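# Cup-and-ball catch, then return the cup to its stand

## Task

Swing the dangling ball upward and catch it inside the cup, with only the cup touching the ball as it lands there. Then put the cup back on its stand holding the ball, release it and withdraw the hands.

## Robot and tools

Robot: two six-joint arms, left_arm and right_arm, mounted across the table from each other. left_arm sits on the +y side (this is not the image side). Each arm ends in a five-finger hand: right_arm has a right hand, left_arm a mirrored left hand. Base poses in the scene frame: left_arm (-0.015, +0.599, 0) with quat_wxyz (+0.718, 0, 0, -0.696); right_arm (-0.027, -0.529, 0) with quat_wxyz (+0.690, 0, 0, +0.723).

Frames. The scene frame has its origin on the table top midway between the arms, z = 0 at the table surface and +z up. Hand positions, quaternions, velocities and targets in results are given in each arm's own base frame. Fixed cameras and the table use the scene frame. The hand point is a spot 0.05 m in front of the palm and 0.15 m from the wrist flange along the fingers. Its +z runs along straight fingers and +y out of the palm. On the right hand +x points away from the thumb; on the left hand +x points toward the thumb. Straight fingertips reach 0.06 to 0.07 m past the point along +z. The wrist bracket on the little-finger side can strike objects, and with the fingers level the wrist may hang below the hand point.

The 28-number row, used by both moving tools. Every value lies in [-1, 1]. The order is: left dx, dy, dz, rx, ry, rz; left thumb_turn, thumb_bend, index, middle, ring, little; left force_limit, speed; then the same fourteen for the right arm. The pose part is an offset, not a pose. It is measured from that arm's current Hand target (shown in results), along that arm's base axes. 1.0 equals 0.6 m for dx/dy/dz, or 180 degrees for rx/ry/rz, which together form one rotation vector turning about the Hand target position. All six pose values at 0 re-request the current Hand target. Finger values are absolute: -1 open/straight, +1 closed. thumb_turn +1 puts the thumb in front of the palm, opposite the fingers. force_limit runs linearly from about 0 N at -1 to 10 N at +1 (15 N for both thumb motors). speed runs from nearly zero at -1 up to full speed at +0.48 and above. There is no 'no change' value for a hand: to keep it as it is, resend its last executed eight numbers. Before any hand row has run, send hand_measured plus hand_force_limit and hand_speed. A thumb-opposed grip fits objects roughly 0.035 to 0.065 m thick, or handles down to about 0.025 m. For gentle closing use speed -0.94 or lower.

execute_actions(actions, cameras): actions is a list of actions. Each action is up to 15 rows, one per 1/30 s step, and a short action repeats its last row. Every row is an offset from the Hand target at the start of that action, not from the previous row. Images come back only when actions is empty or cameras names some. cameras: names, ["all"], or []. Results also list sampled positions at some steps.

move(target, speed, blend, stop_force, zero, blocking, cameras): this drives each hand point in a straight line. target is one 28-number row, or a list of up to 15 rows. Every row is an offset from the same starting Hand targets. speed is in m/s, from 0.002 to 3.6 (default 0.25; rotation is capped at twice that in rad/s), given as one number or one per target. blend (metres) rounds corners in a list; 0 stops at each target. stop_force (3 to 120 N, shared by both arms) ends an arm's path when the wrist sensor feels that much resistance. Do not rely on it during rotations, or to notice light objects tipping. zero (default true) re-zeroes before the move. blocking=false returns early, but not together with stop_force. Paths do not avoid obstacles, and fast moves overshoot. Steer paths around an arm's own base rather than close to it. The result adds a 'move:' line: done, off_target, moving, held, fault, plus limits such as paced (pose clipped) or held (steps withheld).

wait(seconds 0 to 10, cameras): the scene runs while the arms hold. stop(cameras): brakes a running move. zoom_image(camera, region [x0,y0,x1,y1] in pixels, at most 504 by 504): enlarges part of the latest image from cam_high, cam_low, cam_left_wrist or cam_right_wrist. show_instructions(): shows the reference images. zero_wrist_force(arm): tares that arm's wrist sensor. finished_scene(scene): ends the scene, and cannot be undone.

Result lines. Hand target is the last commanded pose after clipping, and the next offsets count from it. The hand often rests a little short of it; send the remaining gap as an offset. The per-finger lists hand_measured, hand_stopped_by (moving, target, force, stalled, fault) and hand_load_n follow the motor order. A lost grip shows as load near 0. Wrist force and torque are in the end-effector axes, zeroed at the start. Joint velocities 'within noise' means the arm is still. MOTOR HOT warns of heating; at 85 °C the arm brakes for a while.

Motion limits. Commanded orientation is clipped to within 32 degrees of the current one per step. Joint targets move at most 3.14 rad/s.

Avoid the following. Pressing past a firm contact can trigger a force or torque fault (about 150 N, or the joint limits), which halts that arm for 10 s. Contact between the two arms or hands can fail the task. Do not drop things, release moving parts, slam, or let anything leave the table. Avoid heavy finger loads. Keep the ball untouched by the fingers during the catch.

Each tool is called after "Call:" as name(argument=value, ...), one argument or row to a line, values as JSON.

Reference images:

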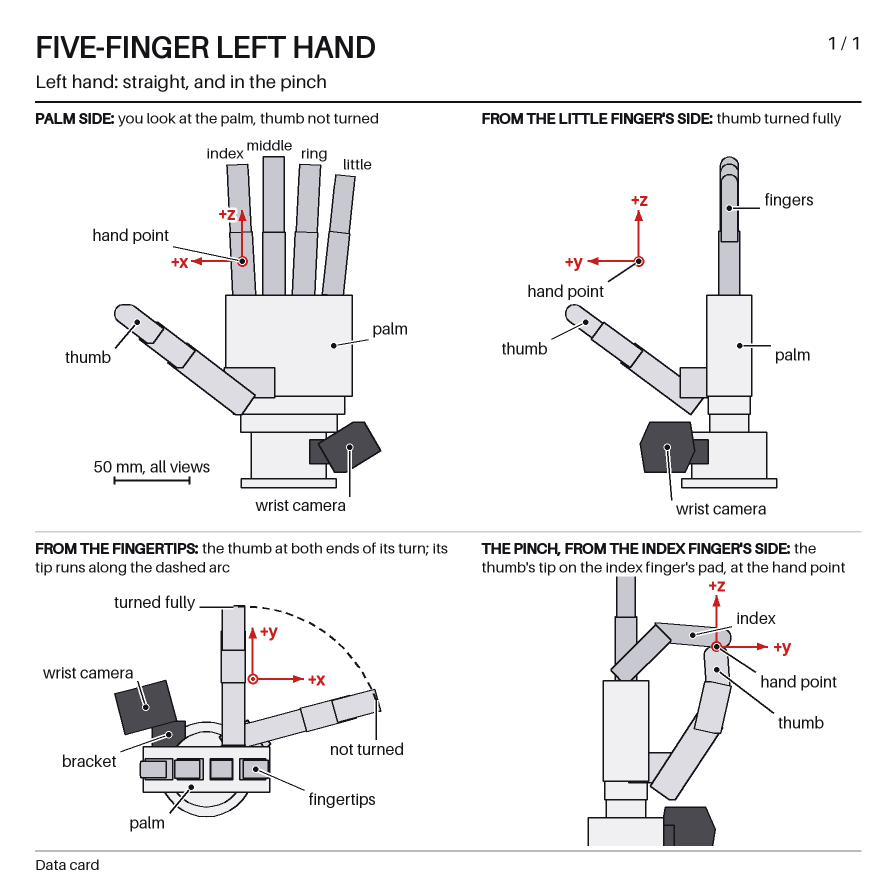

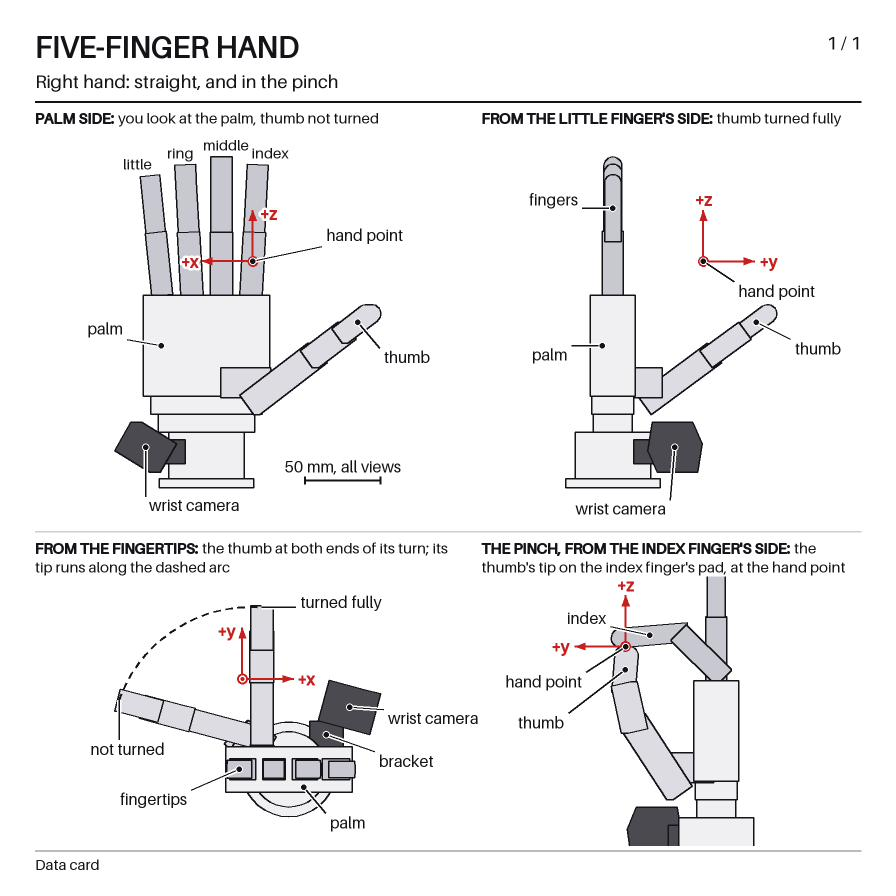

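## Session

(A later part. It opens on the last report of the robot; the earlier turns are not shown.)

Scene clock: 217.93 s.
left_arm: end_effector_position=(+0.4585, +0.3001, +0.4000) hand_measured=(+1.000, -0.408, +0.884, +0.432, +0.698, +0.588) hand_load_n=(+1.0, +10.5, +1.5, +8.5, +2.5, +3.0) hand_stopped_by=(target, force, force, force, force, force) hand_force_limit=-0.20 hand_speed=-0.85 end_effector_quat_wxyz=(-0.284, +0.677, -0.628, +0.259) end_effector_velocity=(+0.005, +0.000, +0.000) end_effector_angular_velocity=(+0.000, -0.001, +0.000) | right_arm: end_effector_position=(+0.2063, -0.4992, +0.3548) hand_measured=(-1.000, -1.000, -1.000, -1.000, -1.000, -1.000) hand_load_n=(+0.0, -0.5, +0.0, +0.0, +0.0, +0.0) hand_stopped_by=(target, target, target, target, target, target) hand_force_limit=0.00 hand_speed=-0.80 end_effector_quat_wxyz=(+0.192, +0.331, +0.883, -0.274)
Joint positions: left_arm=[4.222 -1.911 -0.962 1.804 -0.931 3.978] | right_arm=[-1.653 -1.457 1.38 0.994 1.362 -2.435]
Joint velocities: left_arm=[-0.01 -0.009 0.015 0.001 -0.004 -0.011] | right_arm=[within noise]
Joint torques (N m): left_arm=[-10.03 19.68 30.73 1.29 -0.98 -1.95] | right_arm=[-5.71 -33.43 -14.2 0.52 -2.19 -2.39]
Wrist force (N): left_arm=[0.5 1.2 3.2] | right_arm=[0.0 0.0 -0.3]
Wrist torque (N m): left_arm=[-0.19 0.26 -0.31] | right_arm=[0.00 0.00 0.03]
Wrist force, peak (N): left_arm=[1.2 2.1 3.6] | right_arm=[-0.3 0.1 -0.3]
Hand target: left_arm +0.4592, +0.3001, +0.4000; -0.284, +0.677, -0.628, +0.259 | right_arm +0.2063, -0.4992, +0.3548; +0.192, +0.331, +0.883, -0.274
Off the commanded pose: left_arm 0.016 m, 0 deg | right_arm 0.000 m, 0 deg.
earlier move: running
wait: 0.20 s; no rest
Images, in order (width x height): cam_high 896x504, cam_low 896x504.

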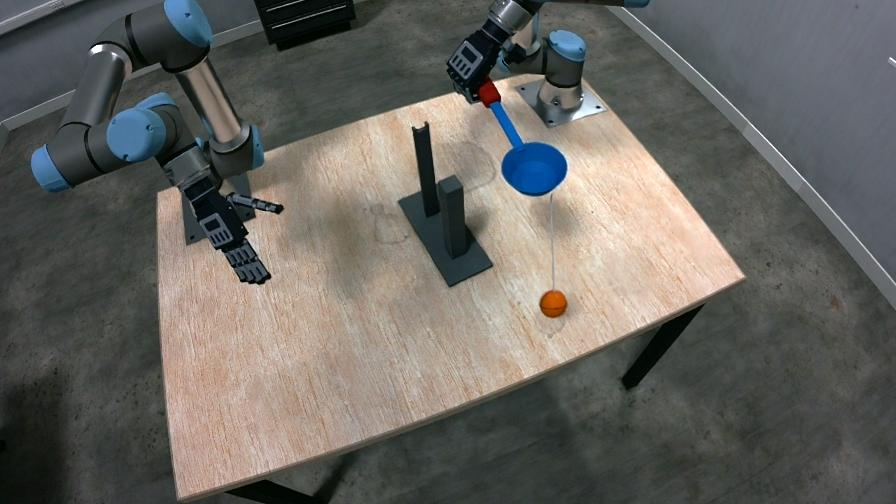

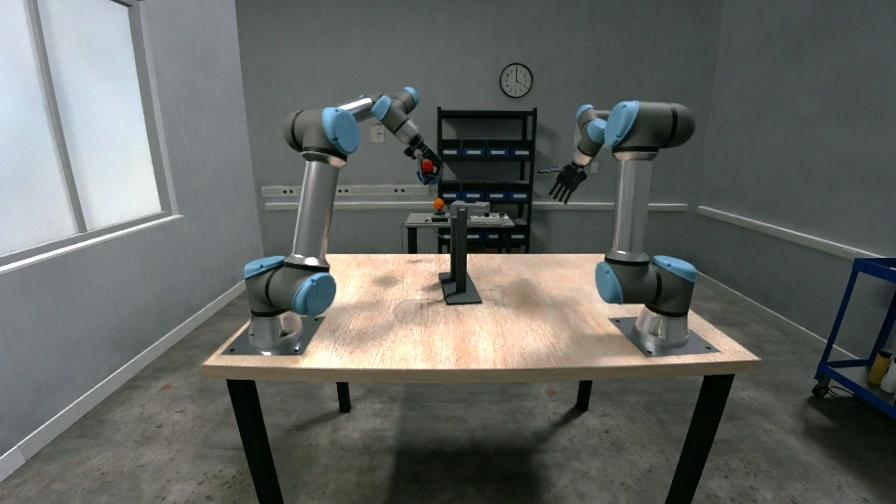

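Call:
wait(
  seconds=10,
)

Call:
wait(
  seconds=0.13,
)

Call:
execute_actions(
  actions=[
    [[0,0,0,0,0,0,1,0.9,0.9,0.9,0.8,0.8,-0.2,-0.85,0,0,0,0,0,0,-1,-1,-1,-1,-1,-1,0,-0.8],[-0.0144,0,0,0,0,0,1,0.9,0.9,0.9,0.8,0.8,-0.2,-0.85,0,0,0,0,0,0,-1,-1,-1,-1,-1,-1,0,-0.8],[-0.0315,0,0,0,0,0,1,0.9,0.9,0.9,0.8,0.8,-0.2,-0.85,0,0,0,0,0,0,-1,-1,-1,-1,-1,-1,0,-0.8],[-0.0503,-0.0144,0,0,0,0,1,0.9,0.9,0.9,0.8,0.8,-0.2,-0.85,0,0,0,0,0,0,-1,-1,-1,-1,-1,-1,0,-0.8],[-0.0698,-0.0315,0,0,0,0,1,0.9,0.9,0.9,0.8,0.8,-0.2,-0.85,0,0,0,0,0,0,-1,-1,-1,-1,-1,-1,0,-0.8],[-0.0889,-0.0503,0,0,0,0,1,0.9,0.9,0.9,0.8,0.8,-0.2,-0.85,0,0,0,0,0,0,-1,-1,-1,-1,-1,-1,0,-0.8],[-0.1066,-0.0698,0,0,0,0,1,0.9,0.9,0.9,0.8,0.8,-0.2,-0.85,0,0,0,0,0,0,-1,-1,-1,-1,-1,-1,0,-0.8],[-0.1217,-0.0889,0,0,0,0,1,0.9,0.9,0.9,0.8,0.8,-0.2,-0.85,0,0,0,0,0,0,-1,-1,-1,-1,-1,-1,0,-0.8],[-0.1335,-0.1066,0,0,0,0,1,0.9,0.9,0.9,0.8,0.8,-0.2,-0.85,0,0,0,0,0,0,-1,-1,-1,-1,-1,-1,0,-0.8],[-0.1414,-0.1217,0,0,0,0,1,0.9,0.9,0.9,0.8,0.8,-0.2,-0.85,0,0,0,0,0,0,-1,-1,-1,-1,-1,-1,0,-0.8],[-0.1449,-0.1335,0,0,0,0,1,0.9,0.9,0.9,0.8,0.8,-0.2,-0.85,0,0,0,0,0,0,-1,-1,-1,-1,-1,-1,0,-0.8],[-0.1438,-0.1414,0,0,0,0,1,0.9,0.9,0.9,0.8,0.8,-0.2,-0.85,0,0,0,0,0,0,-1,-1,-1,-1,-1,-1,0,-0.8],[-0.1381,-0.1449,0,0,0,0,1,0.9,0.9,0.9,0.8,0.8,-0.2,-0.85,0,0,0,0,0,0,-1,-1,-1,-1,-1,-1,0,-0.8],[-0.1283,-0.1438,0,0,0,0,1,0.9,0.9,0.9,0.8,0.8,-0.2,-0.85,0,0,0,0,0,0,-1,-1,-1,-1,-1,-1,0,-0.8],[-0.1147,-0.1381,0,0,0,0,1,0.9,0.9,0.9,0.8,0.8,-0.2,-0.85,0,0,0,0,0,0,-1,-1,-1,-1,-1,-1,0,-0.8]],
    [[0.0164,0.0098,0,0,0,0,1,0.9,0.9,0.9,0.8,0.8,-0.2,-0.85,0,0,0,0,0,0,-1,-1,-1,-1,-1,-1,0,-0.8],[0.0349,0.0234,0,0,0,0,1,0.9,0.9,0.9,0.8,0.8,-0.2,-0.85,0,0,0,0,0,0,-1,-1,-1,-1,-1,-1,0,-0.8],[0.0543,0.0398,0,0,0,0,1,0.9,0.9,0.9,0.8,0.8,-0.2,-0.85,0,0,0,0,0,0,-1,-1,-1,-1,-1,-1,0,-0.8],[0.0736,0.0583,0,0,0,0,1,0.9,0.9,0.9,0.8,0.8,-0.2,-0.85,0,0,0,0,0,0,-1,-1,-1,-1,-1,-1,0,-0.8],[0.0918,0.0777,0,0,0,0,1,0.9,0.9,0.9,0.8,0.8,-0.2,-0.85,0,0,0,0,0,0,-1,-1,-1,-1,-1,-1,0,-0.8],[0.1077,0.0970,0,0,0,0,1,0.9,0.9,0.9,0.8,0.8,-0.2,-0.85,0,0,0,0,0,0,-1,-1,-1,-1,-1,-1,0,-0.8],[0.1205,0.1152,0,0,0,0,1,0.9,0.9,0.9,0.8,0.8,-0.2,-0.85,0,0,0,0,0,0,-1,-1,-1,-1,-1,-1,0,-0.8],[0.1295,0.1311,0,0,0,0,1,0.9,0.9,0.9,0.8,0.8,-0.2,-0.85,0,0,0,0,0,0,-1,-1,-1,-1,-1,-1,0,-0.8],[0.1342,0.1439,0,0,0,0,1,0.9,0.9,0.9,0.8,0.8,-0.2,-0.85,0,0,0,0,0,0,-1,-1,-1,-1,-1,-1,0,-0.8],[0.1343,0.1529,0,0,0,0,1,0.9,0.9,0.9,0.8,0.8,-0.2,-0.85,0,0,0,0,0,0,-1,-1,-1,-1,-1,-1,0,-0.8],[0.1299,0.1576,0,0,0,0,1,0.9,0.9,0.9,0.8,0.8,-0.2,-0.85,0,0,0,0,0,0,-1,-1,-1,-1,-1,-1,0,-0.8],[0.1211,0.1577,0,0,0,0,1,0.9,0.9,0.9,0.8,0.8,-0.2,-0.85,0,0,0,0,0,0,-1,-1,-1,-1,-1,-1,0,-0.8],[0.1147,0.1533,0,0,0,0,1,0.9,0.9,0.9,0.8,0.8,-0.2,-0.85,0,0,0,0,0,0,-1,-1,-1,-1,-1,-1,0,-0.8],[0.1147,0.1445,0,0,0,0,1,0.9,0.9,0.9,0.8,0.8,-0.2,-0.85,0,0,0,0,0,0,-1,-1,-1,-1,-1,-1,0,-0.8],[0.1147,0.1381,0,0,0,0,1,0.9,0.9,0.9,0.8,0.8,-0.2,-0.85,0,0,0,0,0,0,-1,-1,-1,-1,-1,-1,0,-0.8]],
  ],
)

Call:
move(
  target=[-0.03333, 0, 0, 0, 0, 0, 1, 0.9, 0.9, 0.9, 0.8, 0.8, -0.2, -0.85, 0, 0, 0, 0, 0, 0, -1, -1, -1, -1, -1, -1, 0, -0.8],
  speed=0.005,
  blocking=false,
  cameras=["cam_low", "cam_high"],
)

Call:
zoom_image(
  camera="cam_low",
  region=[350, 165, 490, 270],
)

Call:
zoom_image(
  camera="cam_high",
  region=[440, 120, 650, 330],
)

Call:
wait(
  seconds=0.199,
  cameras=["cam_low", "cam_high"],
)

Call:
zoom_image(
  camera="cam_low",
  region=[350, 165, 490, 270],
)

Call:
zoom_image(
  camera="cam_high",
  region=[440, 120, 650, 330],
)

Call:
wait(
  seconds=0.199,
  cameras=["cam_low", "cam_high"],
)

Call:
zoom_image(
  camera="cam_low",
  region=[350, 165, 490, 270],
)

Call:
zoom_image(
  camera="cam_high",
  region=[440, 120, 650, 330],
)

Scene clock: 222.10 s.
left_arm: end_effector_position=(+0.4748, +0.3001, +0.4000) hand_measured=(+1.000, -0.408, +0.884, +0.432, +0.698, +0.588) hand_load_n=(+1.0, +10.5, +1.0, +8.5, +2.5, +3.5) hand_stopped_by=(target, force, force, force, force, force) hand_force_limit=-0.20 hand_speed=-0.85 end_effector_quat_wxyz=(-0.284, +0.677, -0.628, +0.259) | right_arm: end_effector_position=(+0.2063, -0.4992, +0.3548) hand_measured=(-1.000, -1.000, -1.000, -1.000, -1.000, -1.000) hand_load_n=(+0.0, +0.0, +0.0, +0.0, +0.0, +0.0) hand_stopped_by=(target, target, target, target, target, target) hand_force_limit=0.00 hand_speed=-0.80 end_effector_quat_wxyz=(+0.192, +0.331, +0.883, -0.274)
Joint positions: left_arm=[4.19 -1.944 -0.912 1.807 -0.947 3.943] | right_arm=[-1.653 -1.457 1.38 0.994 1.362 -2.435]
Joint torques (N m): left_arm=[-8.94 22.8 30.75 0.34 -0.62 -1.7] | right_arm=[-4.91 -33.34 -14.87 0.45 -2.12 -2.36]
Wrist force (N): left_arm=[0.5 1.2 3.0] | right_arm=[-0.1 0.2 -0.2]
Wrist torque (N m): left_arm=[-0.16 0.25 -0.29] | right_arm=[0.01 0.01 0.03]
Wrist force, peak (N): left_arm=[0.8 2.1 3.5] | right_arm=[-0.3 0.3 -0.5]
Hand target: left_arm +0.4748, +0.3001, +0.4000; -0.284, +0.677, -0.628, +0.259 | right_arm +0.2063, -0.4992, +0.3548; +0.192, +0.331, +0.883, -0.274
Off the commanded pose: left_arm 0.000 m, 0 deg | right_arm 0.000 m, 0 deg.
earlier move: done
wait: 0.00 of 10 s (the move ended)

Scene clock: 222.23 s.
left_arm: end_effector_position=(+0.4748, +0.3001, +0.4000) hand_measured=(+1.000, -0.408, +0.884, +0.432, +0.698, +0.588) hand_load_n=(+1.0, +10.5, +1.5, +9.0, +2.0, +3.0) hand_stopped_by=(target, force, force, force, force, force) hand_force_limit=-0.20 hand_speed=-0.85 end_effector_quat_wxyz=(-0.284, +0.677, -0.628, +0.259) | right_arm: end_effector_position=(+0.2063, -0.4992, +0.3548) hand_measured=(-1.000, -1.000, -1.000, -1.000, -1.000, -1.000) hand_load_n=(+0.0, +0.0, +0.0, +0.0, +0.0, +0.0) hand_stopped_by=(target, target, target, target, target, target) hand_force_limit=0.00 hand_speed=-0.80 end_effector_quat_wxyz=(+0.192, +0.331, +0.883, -0.274)
Joint positions: left_arm=[4.19 -1.944 -0.912 1.807 -0.947 3.943] | right_arm=[-1.653 -1.457 1.38 0.994 1.362 -2.435]
Joint torques (N m): left_arm=[-8.79 22.7 31.15 0.23 -0.51 -1.61] | right_arm=[-4.57 -33.36 -14.35 0.45 -2.16 -2.36]
Wrist force (N): left_arm=[0.7 1.5 3.1] | right_arm=[0.1 0.2 -0.2]
Wrist torque (N m): left_arm=[-0.16 0.22 -0.29] | right_arm=[0.02 -0.01 0.04]
Wrist force, peak (N): left_arm=[0.7 1.5 3.1] | right_arm=[0.0 0.1 -0.6]
Hand target: left_arm +0.4748, +0.3001, +0.4000; -0.284, +0.677, -0.628, +0.259 | right_arm +0.2063, -0.4992, +0.3548; +0.192, +0.331, +0.883, -0.274
Off the commanded pose: left_arm 0.000 m, 0 deg | right_arm 0.000 m, 0 deg.
wait: 0.13 s; no rest

Scene clock: 223.77 s.
left_arm: end_effector_position=(+0.4745, +0.2997, +0.3996) hand_measured=(+1.000, -0.408, +0.884, +0.432, +0.698, +0.588) hand_load_n=(+1.0, +10.5, +1.5, +8.5, +2.5, +3.5) hand_stopped_by=(target, force, force, force, force, force) hand_force_limit=-0.20 hand_speed=-0.85 end_effector_quat_wxyz=(-0.286, +0.677, -0.627, +0.260) | right_arm: end_effector_position=(+0.2063, -0.4992, +0.3548) hand_measured=(-1.000, -1.000, -1.000, -1.000, -1.000, -1.000) hand_load_n=(-0.5, +0.0, +0.0, +0.0, +0.0, +0.0) hand_stopped_by=(target, target, target, target, target, target) hand_force_limit=0.00 hand_speed=-0.80 end_effector_quat_wxyz=(+0.192, +0.331, +0.883, -0.274)
Joint positions: left_arm=[4.191 -1.94 -0.919 1.812 -0.946 3.942] | right_arm=[-1.653 -1.457 1.38 0.994 1.362 -2.435]
Joint torques (N m): left_arm=[-9.08 21.92 30.42 -3.59 -0.91 -1.76] | right_arm=[-5.28 -32.52 -14.82 0.55 -2.04 -2.39]
Wrist force (N): left_arm=[0.6 1.5 2.9] | right_arm=[-0.2 0.1 -0.4]
Wrist torque (N m): left_arm=[-0.16 0.29 -0.49] | right_arm=[0.00 0.03 0.03]
Wrist force, peak (N): left_arm=[3.1 3.9 1.4] | right_arm=[-0.1 0.2 -0.6]
Hand target: left_arm +0.4748, +0.3001, +0.4000; -0.284, +0.677, -0.628, +0.259 | right_arm +0.2063, -0.4992, +0.3548; +0.192, +0.331, +0.883, -0.274
Off the commanded pose: left_arm 0.001 m, 0 deg | right_arm 0.000 m, 0 deg.
Step readings (end_effector_position of left_arm | right_arm):
0: (+0.4748, +0.3001, +0.4000) | (+0.2063, -0.4992, +0.3548)
1: (+0.4748, +0.3001, +0.4000) | (+0.2063, -0.4992, +0.3548)
2: (+0.4748, +0.3001, +0.4000) | (+0.2063, -0.4992, +0.3548)
4: (+0.4724, +0.3002, +0.4002) | (+0.2063, -0.4992, +0.3548)
8: (+0.4517, +0.2912, +0.4010) | (+0.2063, -0.4992, +0.3548)
15: (+0.4071, +0.2348, +0.3993) | (+0.2063, -0.4992, +0.3548)
16: (+0.4054, +0.2300, +0.3991) | (+0.2063, -0.4992, +0.3548)
17: (+0.4055, +0.2269, +0.3991) | (+0.2063, -0.4992, +0.3548)
19: (+0.4113, +0.2259, +0.3992) | (+0.2063, -0.4992, +0.3548)
23: (+0.4387, +0.2459, +0.3980) | (+0.2063, -0.4992, +0.3548)
30: (+0.4710, +0.2962, +0.3968) | (+0.2063, -0.4992, +0.3548)

Scene clock: 224.27 s.
left_arm: end_effector_position=(+0.4728, +0.2997, +0.3997) hand_measured=(+1.000, -0.408, +0.884, +0.432, +0.698, +0.588) hand_load_n=(+1.5, +10.5, +1.0, +8.5, +2.5, +3.5) hand_stopped_by=(target, force, force, force, force, force) hand_force_limit=-0.20 hand_speed=-0.85 end_effector_quat_wxyz=(-0.285, +0.677, -0.627, +0.260) end_effector_velocity=(-0.005, +0.001, +0.000) end_effector_angular_velocity=(+0.001, +0.000, +0.001) | right_arm: end_effector_position=(+0.2063, -0.4992, +0.3548) hand_measured=(-1.000, -1.000, -1.000, -1.000, -1.000, -1.000) hand_load_n=(+0.0, +0.0, -0.5, +0.0, +0.0, +0.0) hand_stopped_by=(target, target, target, target, target, target) hand_force_limit=0.00 hand_speed=-0.80 end_effector_quat_wxyz=(+0.192, +0.331, +0.883, -0.274)
Joint positions: left_arm=[4.194 -1.937 -0.923 1.812 -0.945 3.945] | right_arm=[-1.653 -1.457 1.38 0.994 1.362 -2.435]
Joint velocities: left_arm=[0.011 0.01 -0.014 -0.002 0.004 0.011] | right_arm=[within noise]
Joint torques (N m): left_arm=[8.08 48.86 8.13 -3.6 2.11 2.78] | right_arm=[-4.74 -33.41 -13.91 0.54 -2.15 -2.3]
Wrist force (N): left_arm=[0.8 1.6 3.2] | right_arm=[0.0 0.2 -0.4]
Wrist torque (N m): left_arm=[-0.19 0.25 -0.49] | right_arm=[0.02 0.01 0.04]
Wrist force, peak (N): left_arm=[0.5 1.7 3.4] | right_arm=[-0.3 0.1 -0.5]
Hand target: left_arm +0.4720, +0.2998, +0.3997; -0.285, +0.677, -0.627, +0.260 | right_arm +0.2063, -0.4992, +0.3548; +0.192, +0.331, +0.883, -0.274
Off the commanded pose: left_arm 0.018 m, 0 deg | right_arm 0.000 m, 0 deg.
move: running
Images, in order (width x height): cam_high 896x504, cam_low 896x504.

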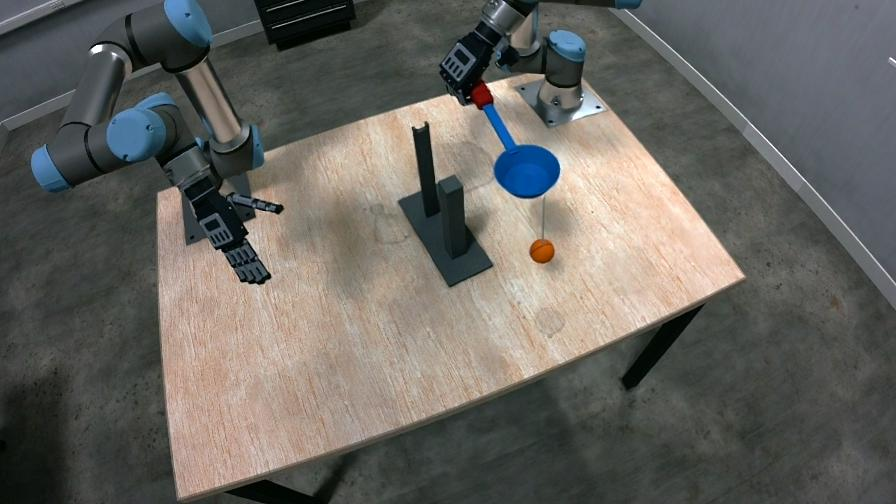

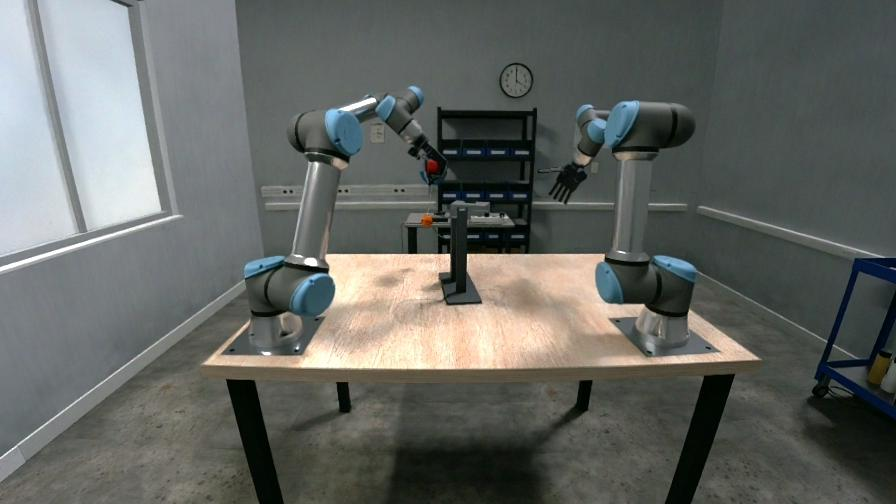

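Scaled by 3.600.

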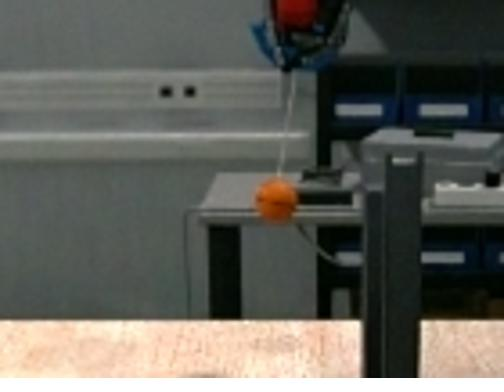

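Scaled by 2.400.

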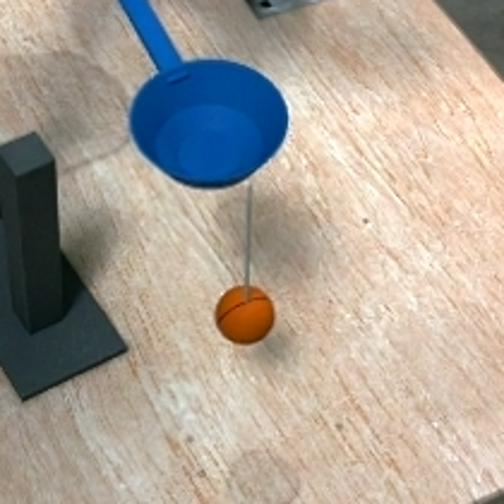

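Scene clock: 224.47 s.
left_arm: end_effector_position=(+0.4718, +0.2998, +0.3997) hand_measured=(+1.000, -0.408, +0.884, +0.432, +0.698, +0.588) hand_load_n=(+1.0, +10.5, +1.5, +8.5, +2.5, +3.0) hand_stopped_by=(target, force, force, force, force, force) hand_force_limit=-0.20 hand_speed=-0.85 end_effector_quat_wxyz=(-0.285, +0.677, -0.627, +0.260) end_effector_velocity=(-0.005, +0.001, +0.000) end_effector_angular_velocity=(+0.001, +0.002, +0.001) | right_arm: end_effector_position=(+0.2063, -0.4992, +0.3548) hand_measured=(-1.000, -1.000, -1.000, -1.000, -1.000, -1.000) hand_load_n=(+0.0, +0.0, +0.0, +0.0, +0.0, +0.0) hand_stopped_by=(target, target, target, target, target, target) hand_force_limit=0.00 hand_speed=-0.80 end_effector_quat_wxyz=(+0.192, +0.331, +0.883, -0.274)
Joint positions: left_arm=[4.196 -1.935 -0.926 1.811 -0.944 3.948] | right_arm=[-1.653 -1.457 1.38 0.994 1.362 -2.435]
Joint velocities: left_arm=[0.01 0.009 -0.014 -0.002 0.003 0.011] | right_arm=[within noise]
Joint torques (N m): left_arm=[8.8 48.82 8.88 -3.63 2.39 2.83] | right_arm=[-5.34 -32.61 -14.64 0.48 -2.17 -2.4]
Wrist force (N): left_arm=[0.7 1.9 3.1] | right_arm=[0.0 0.3 -0.4]
Wrist torque (N m): left_arm=[-0.14 0.26 -0.53] | right_arm=[0.04 0.02 0.03]
Wrist force, peak (N): left_arm=[0.7 1.8 3.2] | right_arm=[-0.1 0.3 -0.4]
Hand target: left_arm +0.4710, +0.2998, +0.3997; -0.285, +0.677, -0.627, +0.260 | right_arm +0.2063, -0.4992, +0.3548; +0.192, +0.331, +0.883, -0.274
Off the commanded pose: left_arm 0.017 m, 0 deg | right_arm 0.000 m, 0 deg.
earlier move: running
wait: 0.20 s; no rest
Images, in order (width x height): cam_high 896x504, cam_low 896x504.

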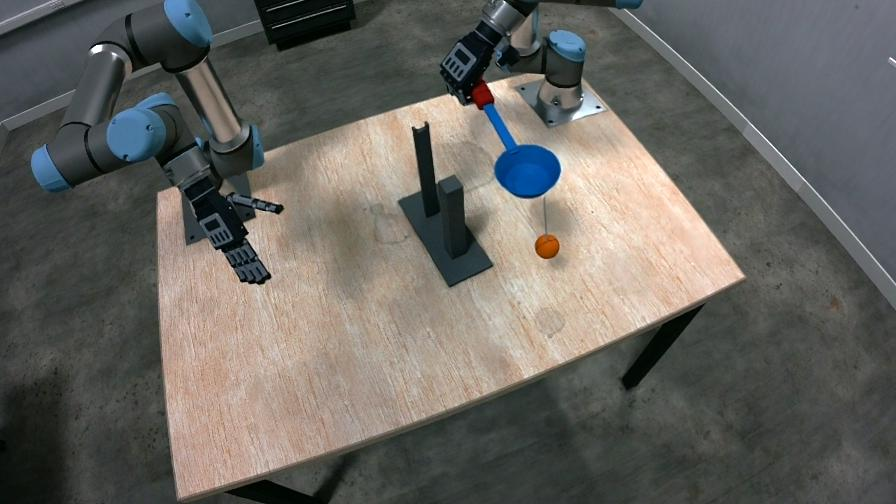

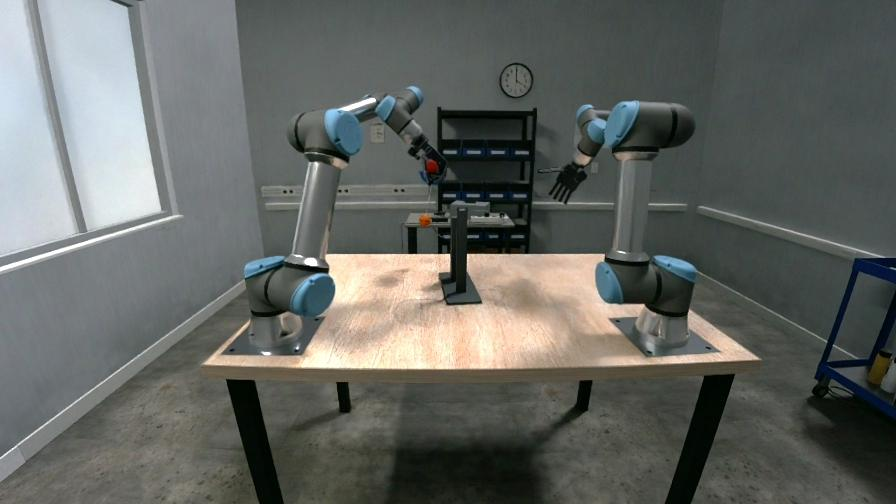

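Scaled by 3.600.

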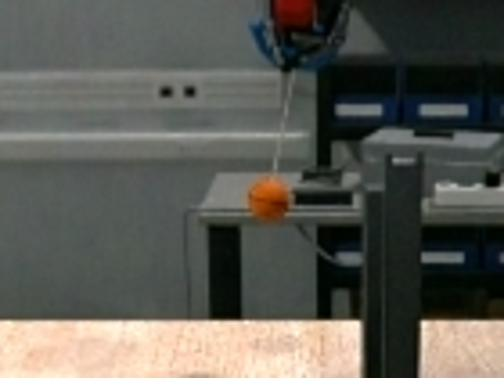

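Scaled by 2.400.

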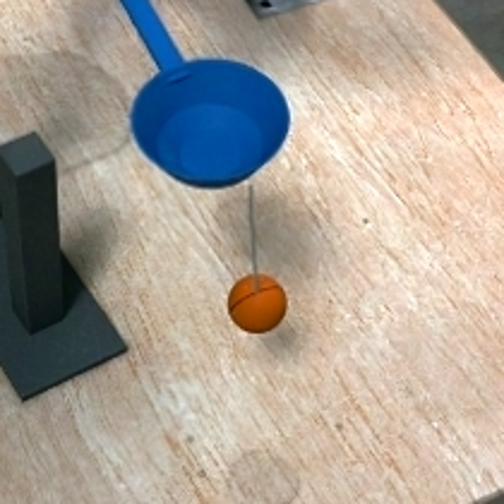

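Scene clock: 224.67 s.
left_arm: end_effector_position=(+0.4708, +0.2998, +0.3997) hand_measured=(+1.000, -0.408, +0.884, +0.432, +0.698, +0.588) hand_load_n=(+1.0, +10.5, +1.0, +9.0, +2.5, +3.0) hand_stopped_by=(target, force, force, force, force, force) hand_force_limit=-0.20 hand_speed=-0.85 end_effector_quat_wxyz=(-0.285, +0.677, -0.627, +0.260) end_effector_velocity=(-0.005, +0.000, +0.000) end_effector_angular_velocity=(+0.000, +0.000, -0.001) | right_arm: end_effector_position=(+0.2063, -0.4992, +0.3548) hand_measured=(-1.000, -1.000, -1.000, -1.000, -1.000, -1.000) hand_load_n=(-0.5, +0.0, +0.0, +0.0, +0.0, +0.0) hand_stopped_by=(target, target, target, target, target, target) hand_force_limit=0.00 hand_speed=-0.80 end_effector_quat_wxyz=(+0.192, +0.331, +0.883, -0.274)
Joint positions: left_arm=[4.198 -1.933 -0.929 1.811 -0.943 3.95] | right_arm=[-1.653 -1.457 1.38 0.994 1.362 -2.435]
Joint velocities: left_arm=[0.009 0.009 -0.014 -0.002 0.005 0.011] | right_arm=[within noise]
Joint torques (N m): left_arm=[8.48 47.49 8.98 -3.59 2.1 3.03] | right_arm=[-5.17 -33.52 -15.41 0.49 -1.9 -2.28]
Wrist force (N): left_arm=[0.7 1.5 3.1] | right_arm=[-0.1 0.2 -0.4]
Wrist torque (N m): left_arm=[-0.16 0.27 -0.47] | right_arm=[0.04 0.02 0.04]
Wrist force, peak (N): left_arm=[0.7 1.8 3.2] | right_arm=[-0.1 0.2 -0.4]
Hand target: left_arm +0.4700, +0.2998, +0.3997; -0.285, +0.677, -0.627, +0.260 | right_arm +0.2063, -0.4992, +0.3548; +0.192, +0.331, +0.883, -0.274
Off the commanded pose: left_arm 0.016 m, 0 deg | right_arm 0.000 m, 0 deg.
earlier move: running
wait: 0.20 s; no rest
Images, in order (width x height): cam_high 896x504, cam_low 896x504.

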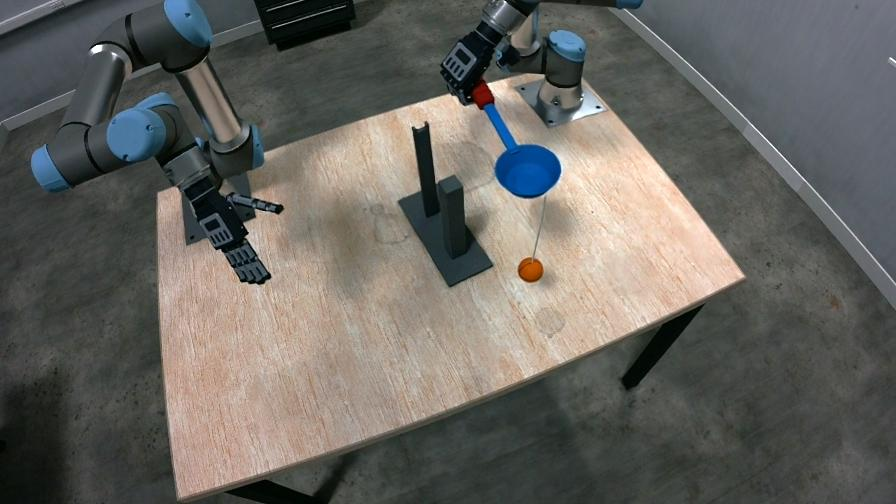

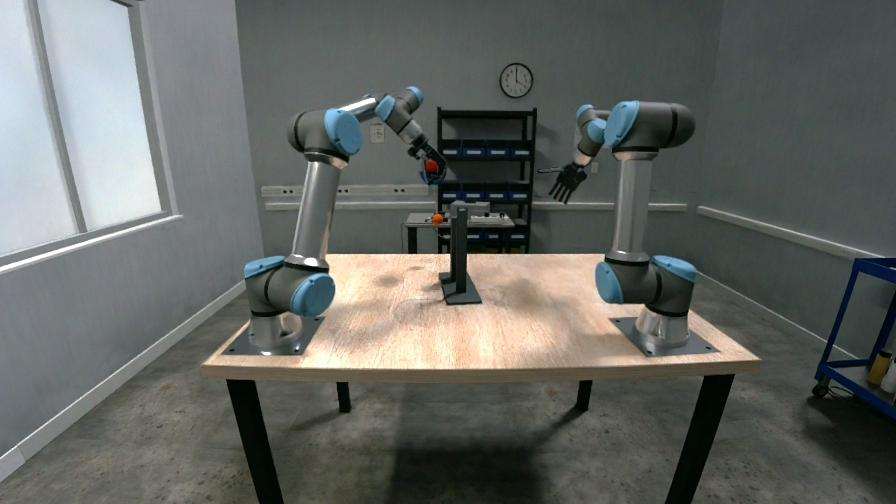

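Scaled by 3.600.

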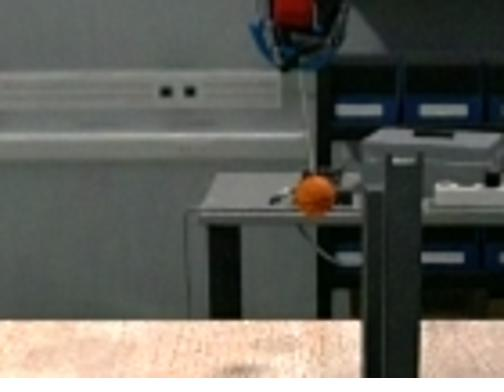

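Scaled by 2.400.

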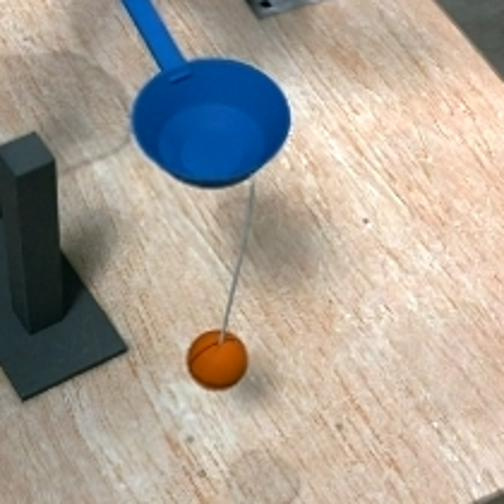

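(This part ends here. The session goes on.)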